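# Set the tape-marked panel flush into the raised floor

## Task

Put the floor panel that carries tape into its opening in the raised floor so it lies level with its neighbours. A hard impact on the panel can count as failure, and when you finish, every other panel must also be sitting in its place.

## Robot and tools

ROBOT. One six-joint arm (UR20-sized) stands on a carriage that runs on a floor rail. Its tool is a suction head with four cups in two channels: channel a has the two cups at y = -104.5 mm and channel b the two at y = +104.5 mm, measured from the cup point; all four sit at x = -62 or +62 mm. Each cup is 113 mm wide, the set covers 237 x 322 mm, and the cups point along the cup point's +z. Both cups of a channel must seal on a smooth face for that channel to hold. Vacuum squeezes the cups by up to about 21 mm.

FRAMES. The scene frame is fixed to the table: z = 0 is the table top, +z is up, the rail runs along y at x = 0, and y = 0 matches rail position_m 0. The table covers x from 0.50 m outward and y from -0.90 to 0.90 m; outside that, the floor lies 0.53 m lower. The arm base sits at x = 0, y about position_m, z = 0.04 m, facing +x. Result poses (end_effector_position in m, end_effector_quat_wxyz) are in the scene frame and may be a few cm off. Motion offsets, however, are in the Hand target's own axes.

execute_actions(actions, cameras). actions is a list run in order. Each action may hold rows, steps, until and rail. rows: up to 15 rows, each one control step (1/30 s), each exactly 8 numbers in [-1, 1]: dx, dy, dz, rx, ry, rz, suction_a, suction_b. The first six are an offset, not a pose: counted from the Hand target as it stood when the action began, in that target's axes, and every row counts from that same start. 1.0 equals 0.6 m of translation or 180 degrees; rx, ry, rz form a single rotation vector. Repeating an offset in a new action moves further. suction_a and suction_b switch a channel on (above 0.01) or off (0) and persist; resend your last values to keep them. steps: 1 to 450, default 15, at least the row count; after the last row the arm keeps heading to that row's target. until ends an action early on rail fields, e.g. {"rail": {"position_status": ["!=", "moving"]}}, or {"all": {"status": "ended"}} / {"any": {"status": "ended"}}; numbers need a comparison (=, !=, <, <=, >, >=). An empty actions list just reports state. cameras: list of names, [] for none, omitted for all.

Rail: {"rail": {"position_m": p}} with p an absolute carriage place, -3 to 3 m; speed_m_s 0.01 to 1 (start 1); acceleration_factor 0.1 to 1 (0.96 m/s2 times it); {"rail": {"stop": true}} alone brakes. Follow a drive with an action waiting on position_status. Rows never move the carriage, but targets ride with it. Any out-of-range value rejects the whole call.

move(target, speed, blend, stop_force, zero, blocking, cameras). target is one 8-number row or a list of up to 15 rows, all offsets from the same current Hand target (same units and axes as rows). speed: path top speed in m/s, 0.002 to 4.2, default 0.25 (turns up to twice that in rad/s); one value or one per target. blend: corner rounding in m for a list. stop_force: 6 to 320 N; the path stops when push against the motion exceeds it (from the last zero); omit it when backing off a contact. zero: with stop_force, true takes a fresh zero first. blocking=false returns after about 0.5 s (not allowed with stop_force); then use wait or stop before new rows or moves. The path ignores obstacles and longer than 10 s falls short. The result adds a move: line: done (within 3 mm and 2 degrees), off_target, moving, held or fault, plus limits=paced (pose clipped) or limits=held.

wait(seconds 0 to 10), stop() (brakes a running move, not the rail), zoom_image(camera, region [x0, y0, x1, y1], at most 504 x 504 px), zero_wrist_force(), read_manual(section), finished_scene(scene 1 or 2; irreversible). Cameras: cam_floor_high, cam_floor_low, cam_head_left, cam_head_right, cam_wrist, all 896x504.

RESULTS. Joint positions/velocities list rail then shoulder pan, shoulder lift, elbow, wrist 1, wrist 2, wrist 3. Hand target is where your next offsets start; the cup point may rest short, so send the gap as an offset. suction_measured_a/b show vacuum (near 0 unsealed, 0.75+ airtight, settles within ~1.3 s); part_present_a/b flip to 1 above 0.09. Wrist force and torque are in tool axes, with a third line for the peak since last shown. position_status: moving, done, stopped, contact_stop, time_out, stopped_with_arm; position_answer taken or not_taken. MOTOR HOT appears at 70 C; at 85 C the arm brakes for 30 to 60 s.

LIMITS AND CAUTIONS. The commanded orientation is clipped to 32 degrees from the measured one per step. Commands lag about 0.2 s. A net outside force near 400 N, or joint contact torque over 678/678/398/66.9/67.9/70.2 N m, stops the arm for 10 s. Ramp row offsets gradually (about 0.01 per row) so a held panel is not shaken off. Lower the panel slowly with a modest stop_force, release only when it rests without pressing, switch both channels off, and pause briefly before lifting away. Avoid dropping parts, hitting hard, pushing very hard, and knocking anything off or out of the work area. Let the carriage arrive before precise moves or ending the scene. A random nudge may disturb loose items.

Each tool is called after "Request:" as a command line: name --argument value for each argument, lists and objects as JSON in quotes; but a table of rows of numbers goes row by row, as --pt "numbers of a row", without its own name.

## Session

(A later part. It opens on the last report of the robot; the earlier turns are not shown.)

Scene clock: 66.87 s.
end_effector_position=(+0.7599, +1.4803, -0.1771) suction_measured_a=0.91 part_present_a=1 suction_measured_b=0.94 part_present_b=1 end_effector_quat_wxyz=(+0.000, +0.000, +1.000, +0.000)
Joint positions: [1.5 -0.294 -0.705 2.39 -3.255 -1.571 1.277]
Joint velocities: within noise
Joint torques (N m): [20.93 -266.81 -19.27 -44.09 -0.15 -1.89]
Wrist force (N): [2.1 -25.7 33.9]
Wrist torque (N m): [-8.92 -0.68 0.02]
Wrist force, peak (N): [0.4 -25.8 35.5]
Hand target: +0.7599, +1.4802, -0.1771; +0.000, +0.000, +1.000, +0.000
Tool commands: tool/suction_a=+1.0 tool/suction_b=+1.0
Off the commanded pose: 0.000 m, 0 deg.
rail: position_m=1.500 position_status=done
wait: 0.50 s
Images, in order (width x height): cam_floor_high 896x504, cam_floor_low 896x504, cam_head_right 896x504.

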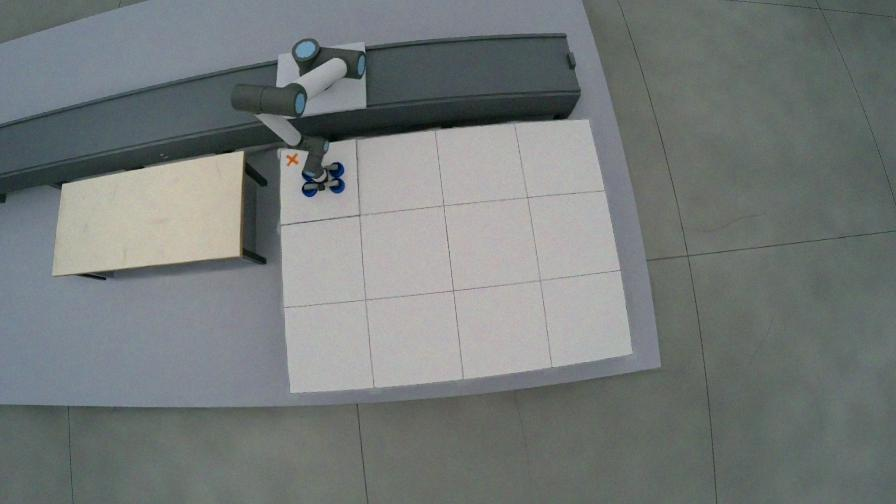

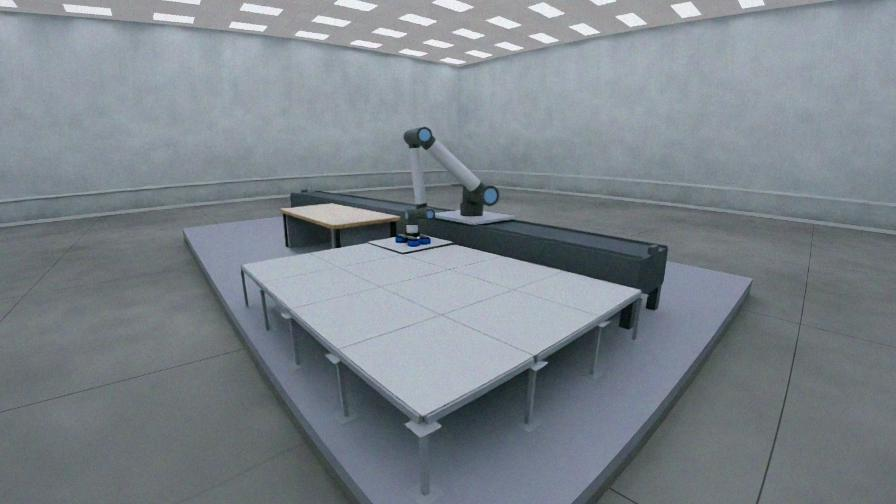

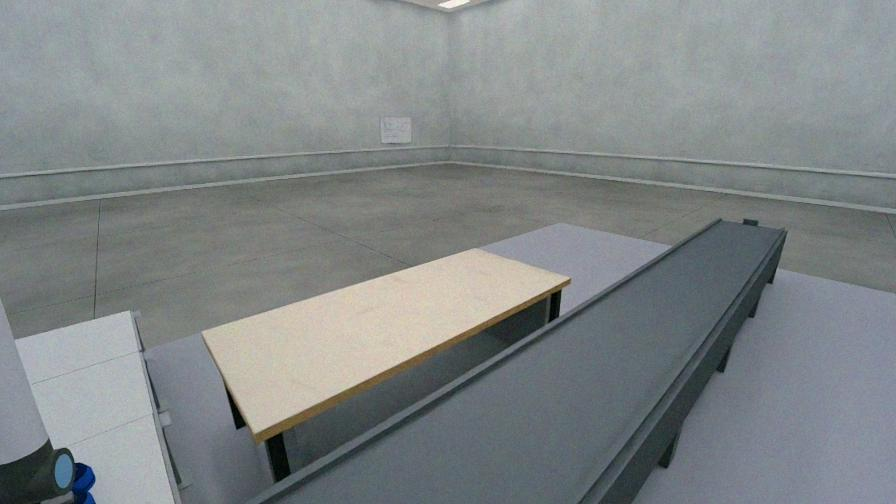

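Request:
move --target '[0,0,-0.06,0,0,0,1,1]' --speed 0.06 --cameras '["cam_floor_high","cam_floor_low"]'

Request:
zoom_image --camera "cam_floor_low" --region '[330, 180, 530, 290]'

Request:
zoom_image --camera "cam_floor_high" --region '[260, 130, 380, 240]'

Scene clock: 72.60 s.
end_effector_position=(+0.7599, +1.4803, -0.1414) suction_measured_a=0.91 part_present_a=1 suction_measured_b=0.94 part_present_b=1 end_effector_quat_wxyz=(+0.000, +0.000, +1.000, +0.000) end_effector_velocity=(+0.002, -0.001, +0.003) end_effector_angular_velocity=(-0.002, -0.003, -0.001)
Joint positions: [1.5 -0.294 -0.766 2.402 -3.206 -1.571 1.277]
Joint velocities: [0 0 -0.005 -0.001 0.003 -0.001 0.001]
Joint torques (N m): [3.19 -323.88 -7.74 -24.37 -10.77 -4.17]
Wrist force (N): [0.2 -0.6 43.5]
Wrist torque (N m): [-6.86 -0.63 -0.05]
Wrist force, peak (N): [1.8 -19.3 57.4]
Hand target: +0.7599, +1.4802, -0.1411; +0.000, +0.000, +1.000, +0.000
Off the commanded pose: 0.000 m, 0 deg.
rail: position_m=1.500 position_status=done
move: done
Images, in order (width x height): cam_floor_high 896x504, cam_floor_low 896x504.

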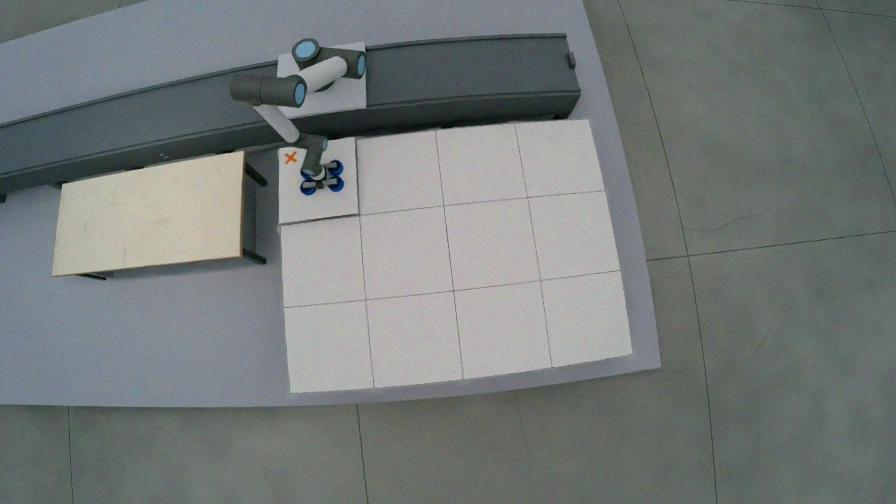

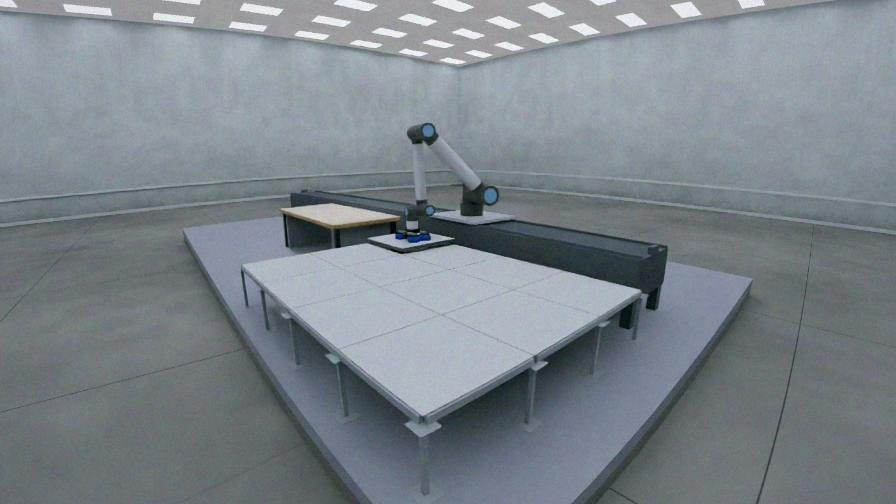

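Scaled by 2.520 from the camera's 896x504 image, which has a finer 1280x720 frame.

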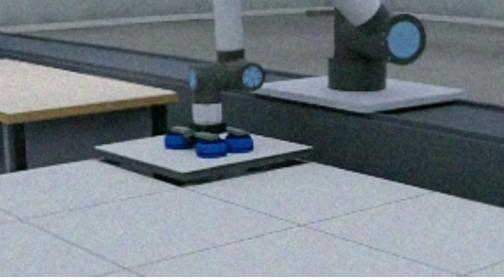

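Scaled by 4.200 from the camera's 896x504 image, which has a finer 1280x720 frame.

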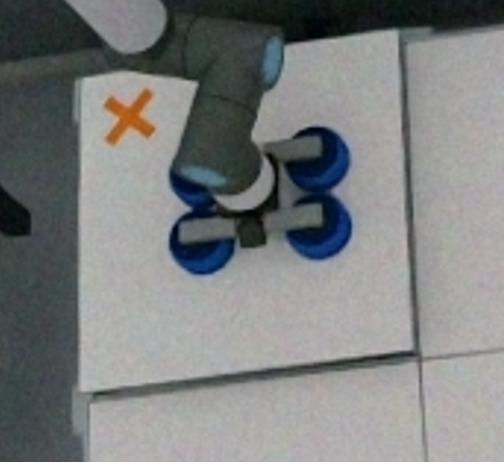

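Request:
move --target '[-0.0042,-0.002,0,0,0,-0.0005,1,1]' --speed 0.03 --cameras '[]'

Request:
move --target '[0,0,0.13,0,0,0,1,1]' --speed 0.02 --stop_force 12 --cameras '["cam_floor_high","cam_floor_low","cam_head_right"]'

Request:
zoom_image --camera "cam_floor_low" --region '[350, 200, 480, 270]'

Request:
zoom_image --camera "cam_floor_high" --region '[260, 130, 380, 240]'

Request:
zoom_image --camera "cam_head_right" --region '[100, 380, 220, 504]'

Scene clock: 82.80 s.
end_effector_position=(+0.7623, +1.4791, -0.1411) suction_measured_a=0.91 part_present_a=1 suction_measured_b=0.94 part_present_b=1 end_effector_quat_wxyz=(+0.000, -0.001, +1.000, +0.000)
Joint positions: [1.5 -0.294 -0.767 2.399 -3.202 -1.571 1.275]
Joint velocities: within noise
Joint torques (N m): [-23.7 -320.73 -36.67 -21.3 -10.89 -5.59]
Wrist force (N): [0.0 -0.6 44.0]
Wrist torque (N m): [-6.88 -0.66 -0.08]
Wrist force, peak (N): [1.4 -0.2 44.2]
Hand target: +0.7624, +1.4790, -0.1411; +0.000, -0.001, +1.000, +0.000
Off the commanded pose: 0.000 m, 0 deg.
rail: position_m=1.500 position_status=done
move: done
No camera images: "cameras" was empty.

Scene clock: 86.40 s.
end_effector_position=(+0.7624, +1.4790, -0.1866) suction_measured_a=0.91 part_present_a=1 suction_measured_b=0.94 part_present_b=1 end_effector_quat_wxyz=(+0.000, -0.001, +1.000, +0.000)
Joint positions: [1.5 -0.294 -0.69 2.382 -3.263 -1.571 1.275]
Joint velocities: within noise
Joint torques (N m): [-15.56 -326.85 1.5 -21.93 0.96 -5.07]
Wrist force (N): [1.2 -2.1 40.1]
Wrist torque (N m): [-5.53 -1.77 0.18]
Wrist force, peak (N): [2.8 -0.1 44.5]
Hand target: +0.7624, +1.4790, -0.1866; +0.000, -0.001, +1.000, +0.000 (not the last commanded pose)
Off the commanded pose: 0.033 m, 0 deg.
rail: position_m=1.500 position_status=done
move: contact
Images, in order (width x height): cam_floor_high 896x504, cam_floor_low 896x504, cam_head_right 896x504.

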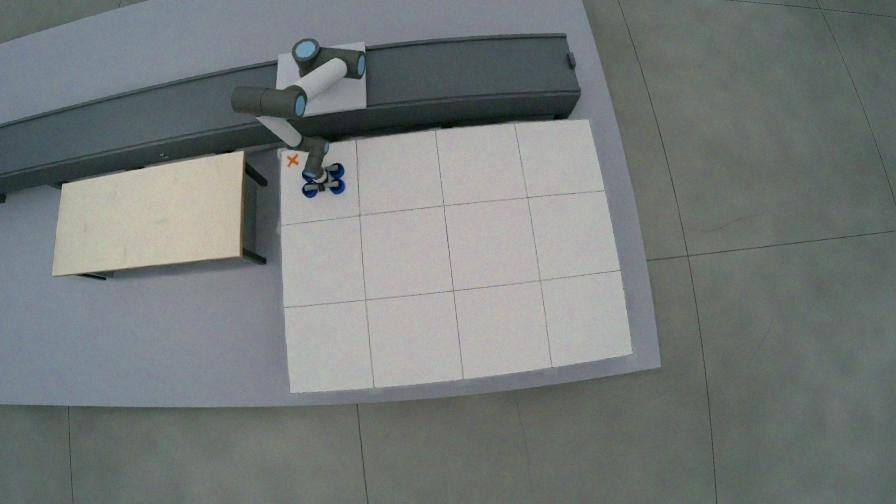

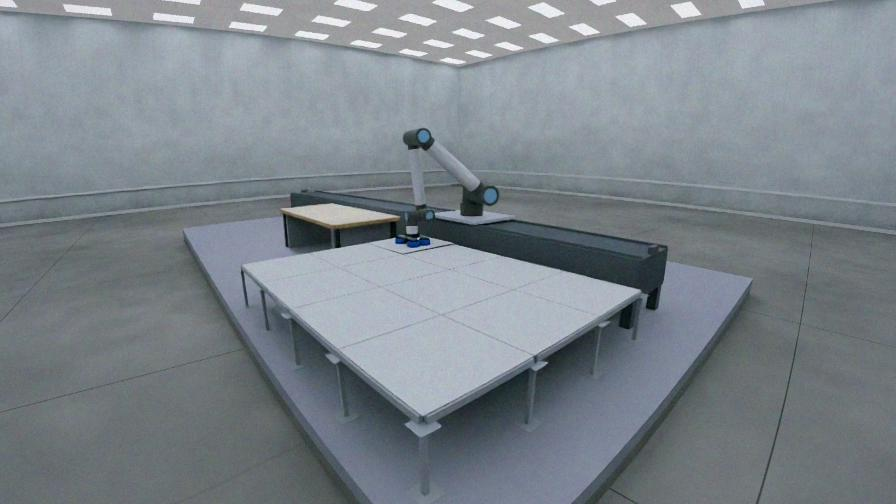

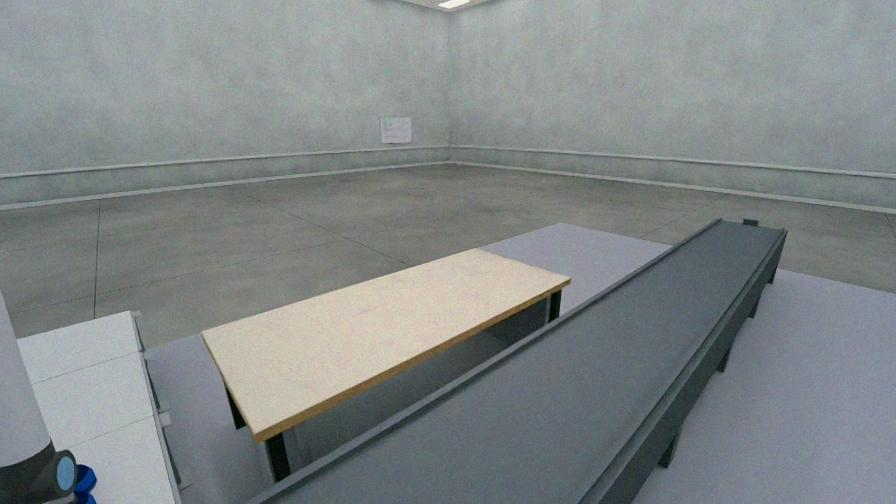

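Scaled by 3.877 from the camera's 896x504 image, which has a finer 1280x720 frame.

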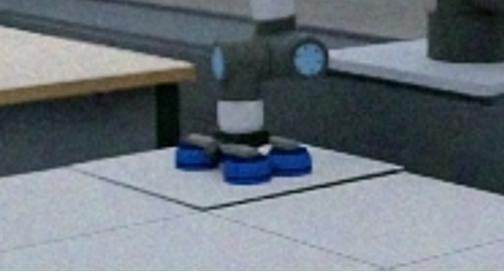

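Scaled by 4.200 from the camera's 896x504 image, which has a finer 1280x720 frame.

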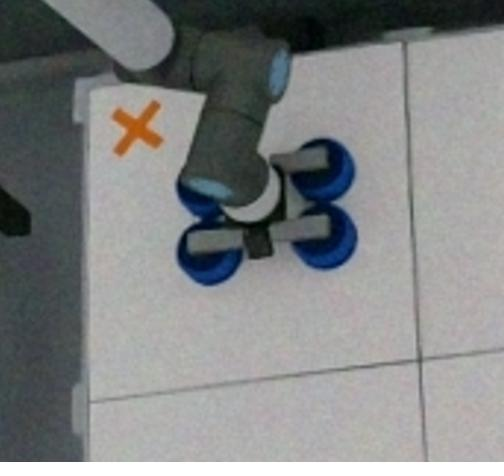

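Scaled by 4.065 from the camera's 896x504 image, which has a finer 1280x720 frame.

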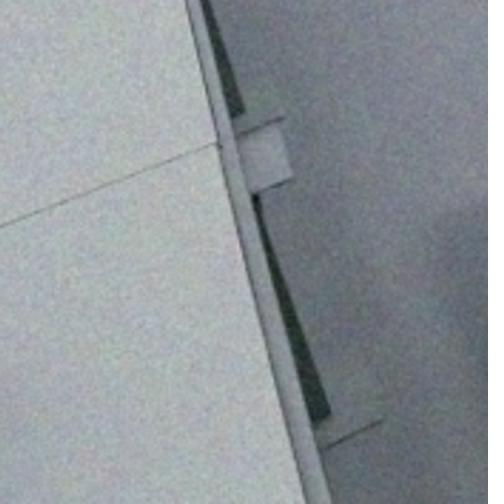

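Request:
move --target '[0,0,0.03,0,0,0,1,1]' --speed 0.008 --stop_force 40 --cameras '["cam_floor_high","cam_floor_low"]'

Request:
zoom_image --camera "cam_floor_low" --region '[350, 200, 480, 270]'

Request:
zoom_image --camera "cam_floor_high" --region '[260, 130, 380, 240]'

Scene clock: 91.57 s.
end_effector_position=(+0.7623, +1.4791, -0.1880) suction_measured_a=0.91 part_present_a=1 suction_measured_b=0.94 part_present_b=1 end_effector_quat_wxyz=(+0.000, -0.001, +1.000, +0.000)
Joint positions: [1.5 -0.294 -0.688 2.382 -3.265 -1.571 1.275]
Joint velocities: within noise
Joint torques (N m): [3.3 -307.57 -14.52 -17.16 2.92 -2.81]
Wrist force (N): [27.6 10.5 13.6]
Wrist torque (N m): [4.72 -10.25 -0.35]
Wrist force, peak (N): [46.1 13.5 -2.8]
Hand target: +0.7623, +1.4791, -0.1880; +0.000, -0.001, +1.000, +0.000 (not the last commanded pose)
Off the commanded pose: 0.017 m, 0 deg.
rail: position_m=1.500 position_status=done
move: contact
Images, in order (width x height): cam_floor_high 896x504, cam_floor_low 896x504.

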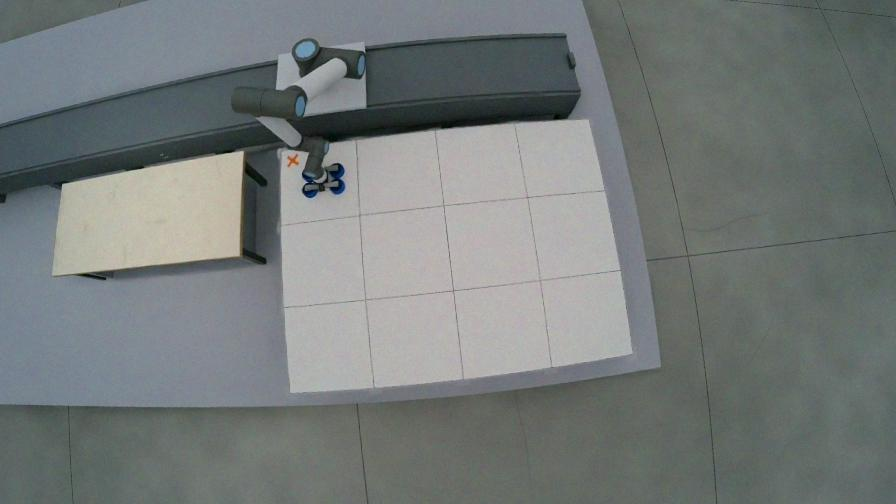

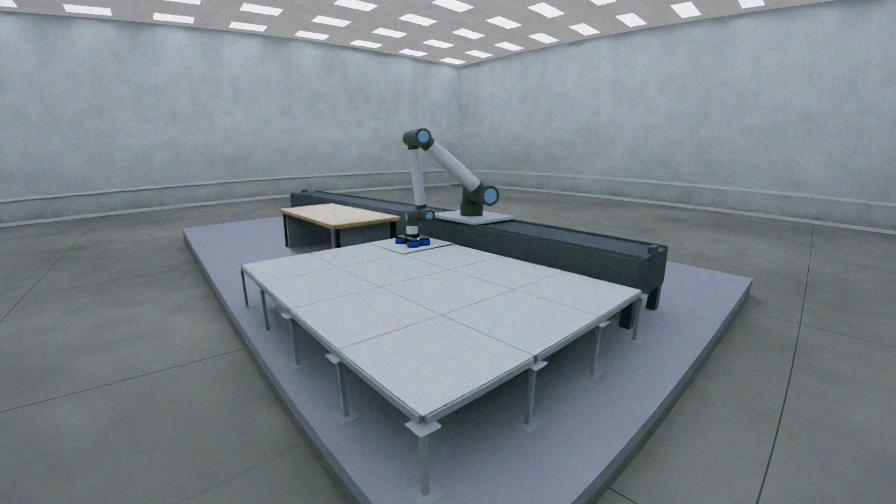

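Scaled by 3.877 from the camera's 896x504 image, which has a finer 1280x720 frame.

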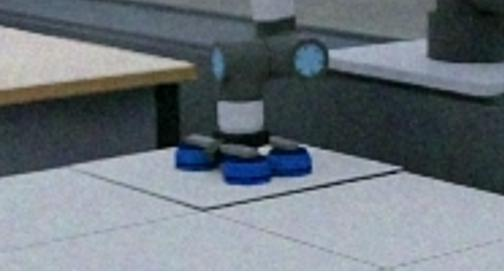

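Scaled by 4.200 from the camera's 896x504 image, which has a finer 1280x720 frame.

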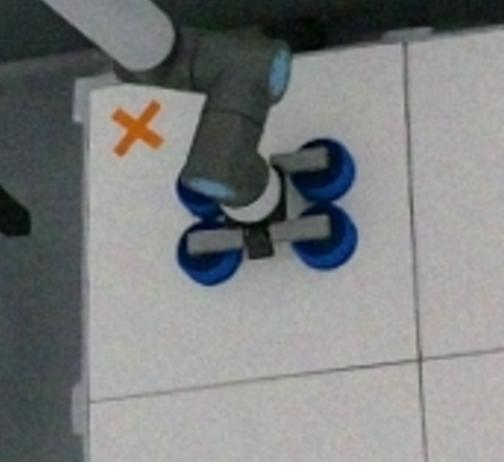

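Request:
execute_actions --actions '[{"rows":[[0,0,0,0,0,0,0,0]],"steps":40}]' --cameras '["cam_floor_low"]'

Request:
zoom_image --camera "cam_floor_low" --region '[350, 200, 480, 270]'

Request:
move --target '[0,0,-0.1,0,0,0,0,0]' --speed 0.08 --cameras '["cam_floor_low"]'

Request:
zoom_image --camera "cam_floor_low" --region '[350, 200, 480, 270]'

Scene clock: 98.70 s.
end_effector_position=(+0.7623, +1.4791, -0.1880) suction_measured_a=0.00 part_present_a=0 suction_measured_b=0.01 part_present_b=0 end_effector_quat_wxyz=(+0.000, -0.001, +1.000, +0.000)
Joint positions: [1.5 -0.294 -0.688 2.382 -3.265 -1.571 1.275]
Joint velocities: within noise
Joint torques (N m): [12.42 -75.17 -38.73 1.78 2.95 -1.49]
Wrist force (N): [42.0 7.2 -128.4]
Wrist torque (N m): [-0.46 -3.20 -0.53]
Wrist force, peak (N): [42.0 7.2 -128.4]
Hand target: +0.7623, +1.4791, -0.1880; +0.000, -0.001, +1.000, +0.000
Off the commanded pose: 0.000 m, 0 deg.
rail: position_m=1.500 position_status=done
Images, in order (width x height): cam_floor_low 896x504.

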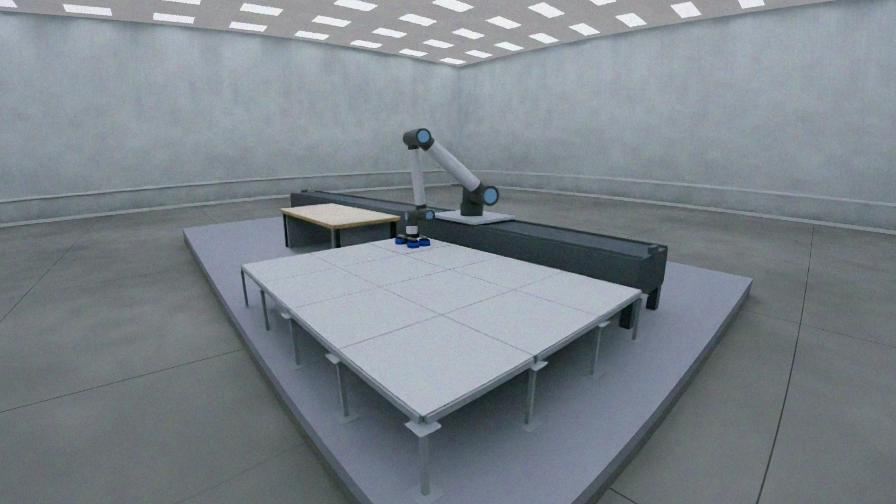

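Scaled by 3.877 from the camera's 896x504 image, which has a finer 1280x720 frame.

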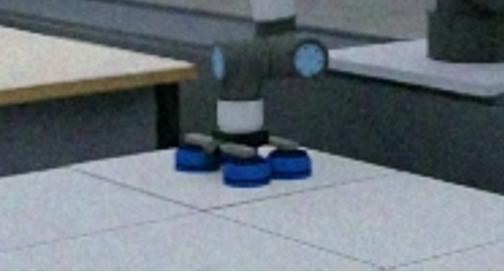

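Scene clock: 100.00 s.
end_effector_position=(+0.7623, +1.4791, -0.1282) suction_measured_a=0.00 part_present_a=0 suction_measured_b=0.01 part_present_b=0 end_effector_quat_wxyz=(+0.000, -0.001, +1.000, +0.000)
Joint positions: [1.5 -0.294 -0.789 2.402 -3.184 -1.571 1.275]
Joint velocities: within noise
Joint torques (N m): [16.53 -203.01 7.85 -5.02 2 2.71]
Wrist force (N): [0.6 -0.1 0.2]
Wrist torque (N m): [-0.03 -0.06 -0.03]
Wrist force, peak (N): [42.3 7.3 -128.0]
Hand target: +0.7623, +1.4791, -0.1280; +0.000, -0.001, +1.000, +0.000
Off the commanded pose: 0.000 m, 0 deg.
rail: position_m=1.500 position_status=done
move: done
Images, in order (width x height): cam_floor_low 896x504.

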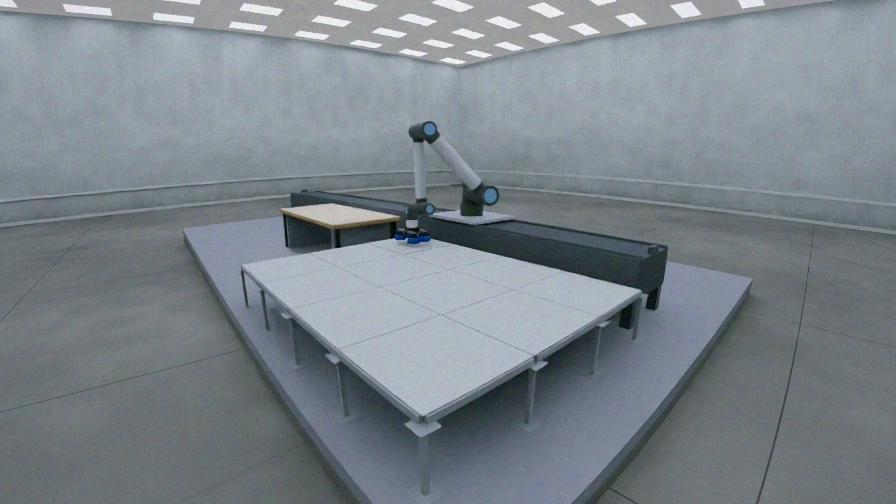

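Scaled by 3.877 from the camera's 896x504 image, which has a finer 1280x720 frame.

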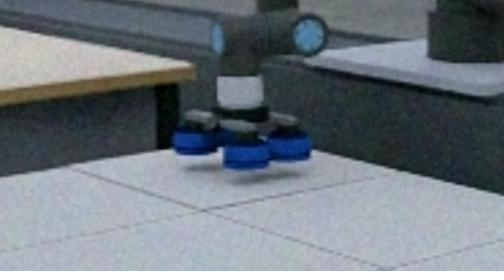

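Request:
move --target '[-0.296,0.485,-0.447,0,0,0.0005,0,0]' --speed 0.4 --cameras '["cam_wrist"]'

Request:
zoom_image --camera "cam_wrist" --region '[350, 250, 550, 450]'

Request:
move --target '[-0.5,-0.45,0,0,0,0,0,0]' --speed 0.4 --cameras '["cam_wrist"]'

Request:
zoom_image --camera "cam_wrist" --region '[80, 150, 280, 350]'

Request:
zoom_image --camera "cam_wrist" --region '[580, 170, 780, 370]'

Request:
move --target '[0.4,-0.4,0,0,0,0,0,0]' --speed 0.4 --cameras '["cam_wrist","cam_floor_high"]'

Request:
zoom_image --camera "cam_wrist" --region '[400, 350, 600, 480]'

Request:
zoom_image --camera "cam_wrist" --region '[500, 0, 700, 200]'

Scene clock: 110.03 s.
end_effector_position=(+0.9394, +1.7702, +0.1400) suction_measured_a=0.00 part_present_a=0 suction_measured_b=0.01 part_present_b=0 end_effector_quat_wxyz=(+0.000, +0.000, +1.000, +0.000)
Joint positions: [1.5 0.073 -1.088 2.083 -2.566 -1.571 1.644]
Joint velocities: within noise
Joint torques (N m): [19.12 -201.74 -72.58 -5 -1.9 4.17]
Wrist force (N): [0.2 -0.5 -0.5]
Wrist torque (N m): [-0.15 -0.02 -0.01]
Wrist force, peak (N): [2.4 -3.1 3.0]
Hand target: +0.9395, +1.7704, +0.1402; +0.000, +0.000, +1.000, +0.000
Off the commanded pose: 0.000 m, 0 deg.
rail: position_m=1.500 position_status=done
move: done
Images, in order (width x height): cam_wrist 896x504.

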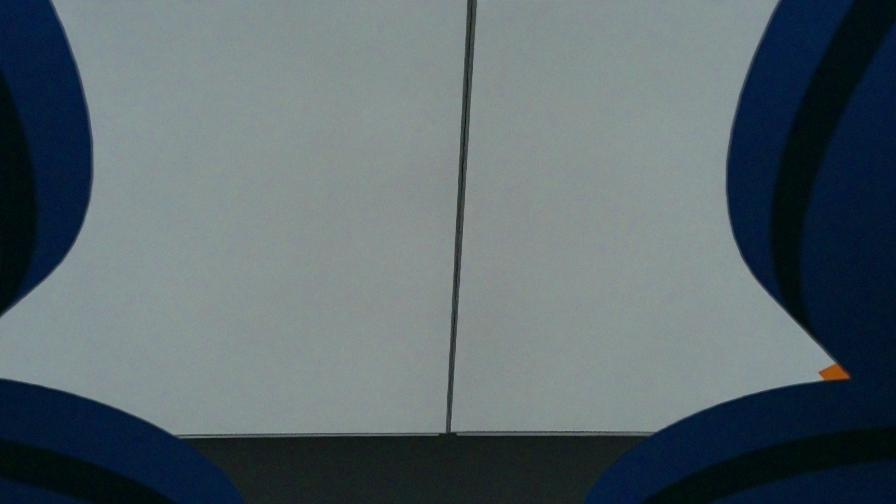

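Scaled by 2.520 from the camera's 896x504 image, which has a finer 1280x720 frame.

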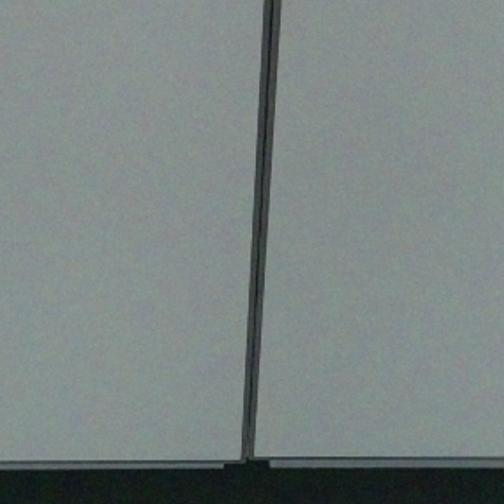

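Scene clock: 111.87 s.
end_effector_position=(+1.2392, +1.5005, +0.1402) suction_measured_a=0.00 part_present_a=0 suction_measured_b=0.01 part_present_b=0 end_effector_quat_wxyz=(+0.000, +0.000, +1.000, +0.000)
Joint positions: [1.5 -0.162 -0.883 1.666 -2.354 -1.571 1.408]
Joint velocities: within noise
Joint torques (N m): [-26 -204.38 -89.71 -4.84 3.09 -7.22]
Wrist force (N): [0.1 -0.2 -0.3]
Wrist torque (N m): [-0.08 0.02 -0.02]
Wrist force, peak (N): [-3.3 -3.2 -0.5]
Hand target: +1.2395, +1.5004, +0.1401; +0.000, +0.000, +1.000, +0.000
Off the commanded pose: 0.000 m, 0 deg.
rail: position_m=1.500 position_status=done
move: done
Images, in order (width x height): cam_wrist 896x504.

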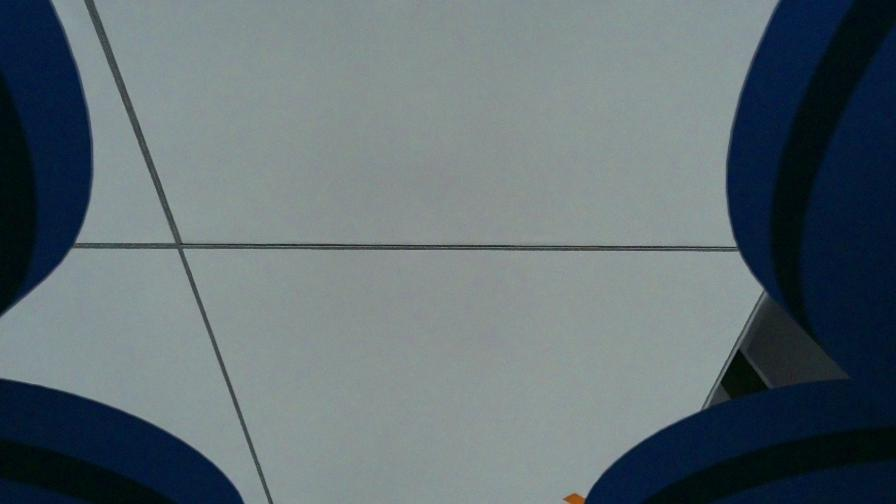

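Scaled by 2.520 from the camera's 896x504 image, which has a finer 1280x720 frame.

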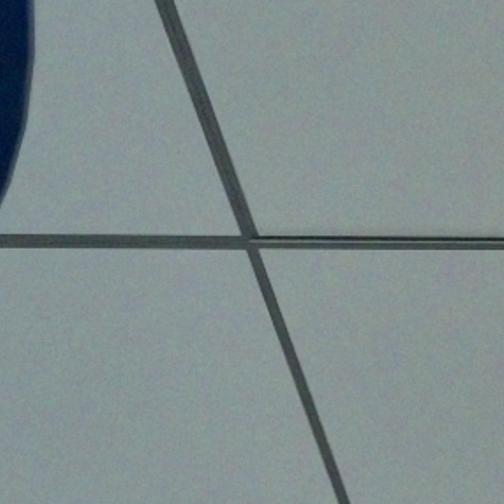

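Scaled by 2.520 from the camera's 896x504 image, which has a finer 1280x720 frame.

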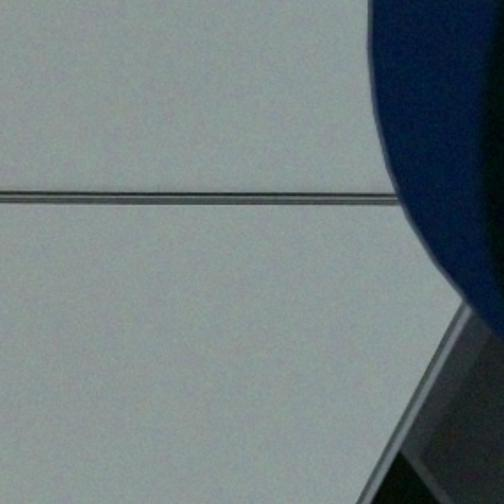

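Scene clock: 113.50 s.
end_effector_position=(+0.9997, +1.2606, +0.1402) suction_measured_a=0.00 part_present_a=0 suction_measured_b=0.01 part_present_b=0 end_effector_quat_wxyz=(+0.000, +0.000, +1.000, +0.000)
Joint positions: [1.5 -0.432 -1.05 2.007 -2.527 -1.571 1.139]
Joint velocities: within noise
Joint torques (N m): [-29.5 -213.96 -48.77 -15.39 3.24 -6.2]
Wrist force (N): [0.2 -0.4 0.0]
Wrist torque (N m): [-0.08 -0.05 0.00]
Wrist force, peak (N): [3.5 -3.3 0.1]
Hand target: +0.9995, +1.2604, +0.1402; +0.000, +0.000, +1.000, +0.000
Off the commanded pose: 0.000 m, 0 deg.
rail: position_m=1.500 position_status=done
move: done
Images, in order (width x height): cam_floor_high 896x504, cam_wrist 896x504.

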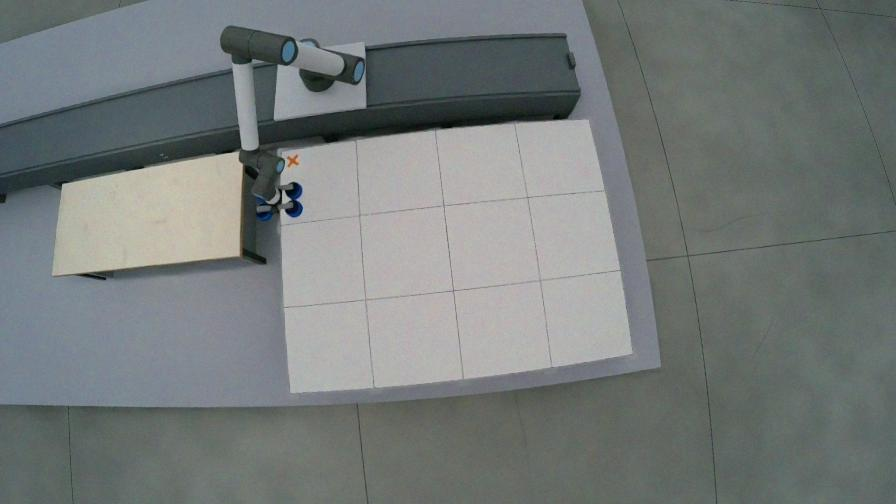

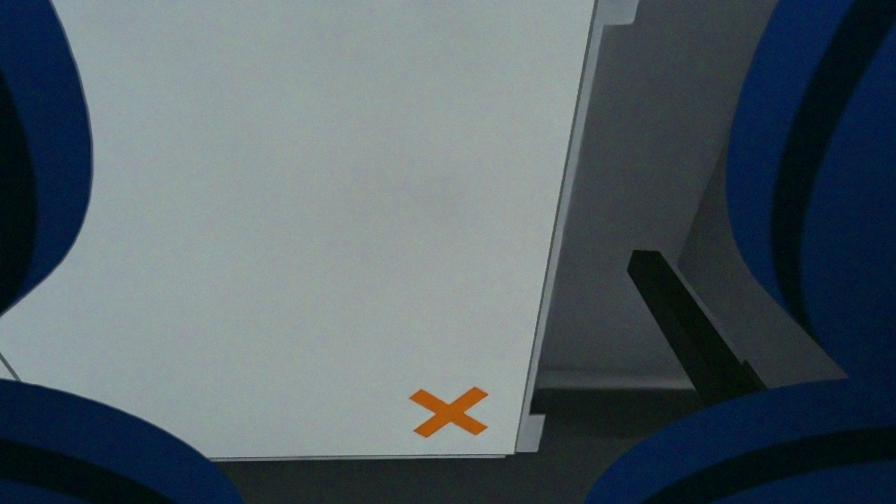

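Scaled by 2.520 from the camera's 896x504 image, which has a finer 1280x720 frame.

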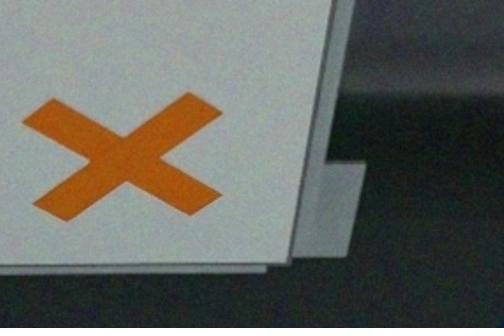

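Scaled by 2.520 from the camera's 896x504 image, which has a finer 1280x720 frame.

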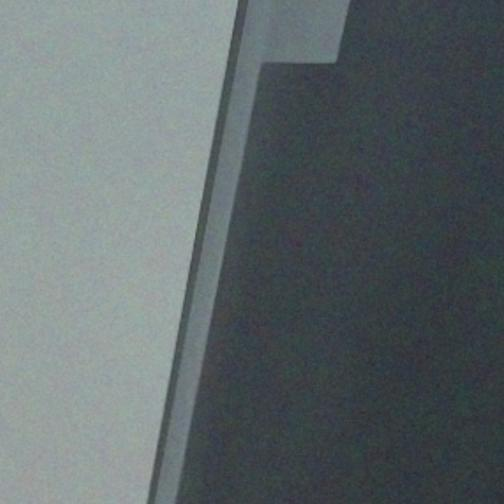

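Request:
move --target '[0.4,0.105,0.467,0,0,0,0,0]' --speed 0.3 --cameras '[]'

Request:
move --target '[0,0,0.12,0,0,0,0,0]' --speed 0.015 --stop_force 60 --cameras '[]'

Request:
move --target '[0,0,-0.05,0,0,0,0,0]' --speed 0.1 --cameras '[]'

Request:
move --target '[0,0.4,0,0,0,0,0,0]' --speed 0.3 --cameras '[]'

Request:
move --target '[0,0,0.12,0,0,0,0,0]' --speed 0.015 --stop_force 60 --cameras '[]'

Request:
move --target '[0,0,-0.05,0,0,0,0,0]' --speed 0.1 --cameras '["cam_floor_high"]'

Scene clock: 125.97 s.
end_effector_position=(+0.7595, +1.3233, -0.1399) suction_measured_a=0.00 part_present_a=0 suction_measured_b=0.01 part_present_b=0 end_effector_quat_wxyz=(+0.000, +0.000, +1.000, +0.000)
Joint positions: [1.5 -0.489 -0.771 2.375 -3.175 -1.571 1.082]
Joint velocities: within noise
Joint torques (N m): [-28.84 -150.53 5.83 -15.86 2.99 -6.65]
Wrist force (N): [0.6 -0.4 0.1]
Wrist torque (N m): [-0.10 -0.07 -0.01]
Wrist force, peak (N): [-2.7 -1.2 -2.8]
Hand target: +0.7594, +1.3233, -0.1400; +0.000, +0.000, +1.000, +0.000
Off the commanded pose: 0.000 m, 0 deg.
rail: position_m=1.500 position_status=done
move: done
No camera images: "cameras" was empty.

Scene clock: 130.30 s.
end_effector_position=(+0.7594, +1.3233, -0.1853) suction_measured_a=0.00 part_present_a=0 suction_measured_b=0.01 part_present_b=0 end_effector_quat_wxyz=(+0.000, +0.000, +1.000, +0.000)
Joint positions: [1.5 -0.489 -0.695 2.359 -3.235 -1.571 1.082]
Joint velocities: within noise
Joint torques (N m): [-20.05 -178.2 -0.2 -0.9 2.9 -6.22]
Wrist force (N): [18.0 4.3 -58.6]
Wrist torque (N m): [0.51 -1.59 -0.02]
Wrist force, peak (N): [20.1 5.1 -71.5]
Hand target: +0.7594, +1.3233, -0.1853; +0.000, +0.000, +1.000, +0.000 (not the last commanded pose)
Off the commanded pose: 0.027 m, 0 deg.
rail: position_m=1.500 position_status=done
move: contact
No camera images: "cameras" was empty.

Scene clock: 131.27 s.
end_effector_position=(+0.7594, +1.3233, -0.1555) suction_measured_a=0.00 part_present_a=0 suction_measured_b=0.01 part_present_b=0 end_effector_quat_wxyz=(+0.000, +0.000, +1.000, +0.000)
Joint positions: [1.5 -0.489 -0.745 2.37 -3.196 -1.571 1.082]
Joint velocities: within noise
Joint torques (N m): [-11.78 -205.75 6.16 -4.5 2.89 -5.56]
Wrist force (N): [0.6 -0.4 -0.5]
Wrist torque (N m): [-0.11 -0.06 -0.02]
Wrist force, peak (N): [17.9 4.4 -58.6]
Hand target: +0.7594, +1.3233, -0.1553; +0.000, +0.000, +1.000, +0.000
Off the commanded pose: 0.000 m, 0 deg.
rail: position_m=1.500 position_status=done
move: done
No camera images: "cameras" was empty.

Scene clock: 132.83 s.
end_effector_position=(+0.7594, +1.5631, -0.1553) suction_measured_a=0.00 part_present_a=0 suction_measured_b=0.01 part_present_b=0 end_effector_quat_wxyz=(+0.000, +0.000, +1.000, +0.000)
Joint positions: [1.5 -0.184 -0.743 2.395 -3.223 -1.571 1.387]
Joint velocities: within noise
Joint torques (N m): [34.67 -208.09 -20.01 -4.23 -1.37 3.91]
Wrist force (N): [0.5 -0.6 -0.4]
Wrist torque (N m): [-0.11 -0.03 -0.04]
Wrist force, peak (N): [0.7 -4.0 0.0]
Hand target: +0.7594, +1.5633, -0.1553; +0.000, +0.000, +1.000, +0.000
Off the commanded pose: 0.000 m, 0 deg.
rail: position_m=1.500 position_status=done
move: done
No camera images: "cameras" was empty.

Scene clock: 136.13 s.
end_effector_position=(+0.7594, +1.5634, -0.1852) suction_measured_a=0.00 part_present_a=0 suction_measured_b=0.01 part_present_b=0 end_effector_quat_wxyz=(+0.000, +0.000, +1.000, +0.000)
Joint positions: [1.5 -0.184 -0.692 2.384 -3.262 -1.571 1.387]
Joint velocities: within noise
Joint torques (N m): [21.83 -174.82 -0.08 -1.07 -1.65 4.21]
Wrist force (N): [18.4 -0.4 -56.6]
Wrist torque (N m): [-0.15 -1.47 -0.03]
Wrist force, peak (N): [20.6 0.3 -69.6]
Hand target: +0.7594, +1.5634, -0.1852; +0.000, +0.000, +1.000, +0.000 (not the last commanded pose)
Off the commanded pose: 0.042 m, 0 deg.
rail: position_m=1.500 position_status=done
move: contact
No camera images: "cameras" was empty.

Scene clock: 137.10 s.
end_effector_position=(+0.7594, +1.5634, -0.1554) suction_measured_a=0.00 part_present_a=0 suction_measured_b=0.01 part_present_b=0 end_effector_quat_wxyz=(+0.000, +0.000, +1.000, +0.000)
Joint positions: [1.5 -0.184 -0.743 2.395 -3.223 -1.571 1.387]
Joint velocities: within noise
Joint torques (N m): [22.93 -196.74 14.52 -4.91 -0.28 3.58]
Wrist force (N): [0.5 -0.1 -0.3]
Wrist torque (N m): [-0.05 -0.03 -0.04]
Wrist force, peak (N): [18.0 -0.1 -56.5]
Hand target: +0.7594, +1.5634, -0.1552; +0.000, +0.000, +1.000, +0.000
Off the commanded pose: 0.000 m, 0 deg.
rail: position_m=1.500 position_status=done
move: done
Images, in order (width x height): cam_floor_high 896x504.

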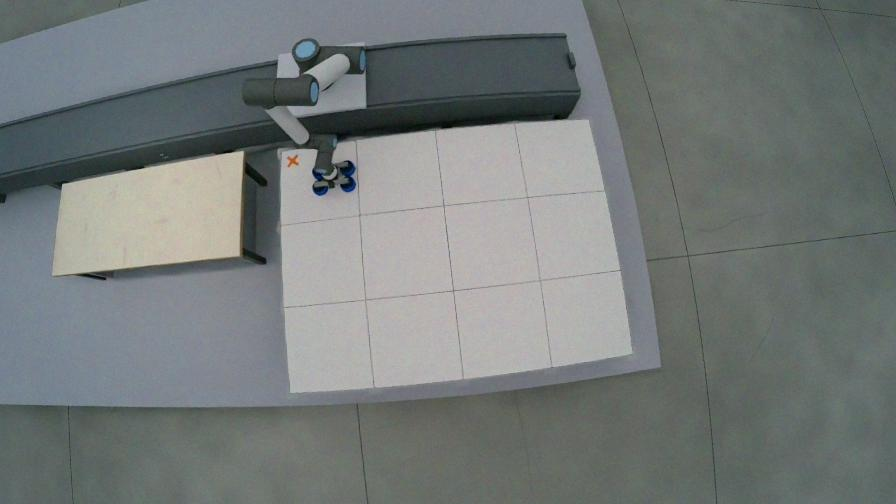

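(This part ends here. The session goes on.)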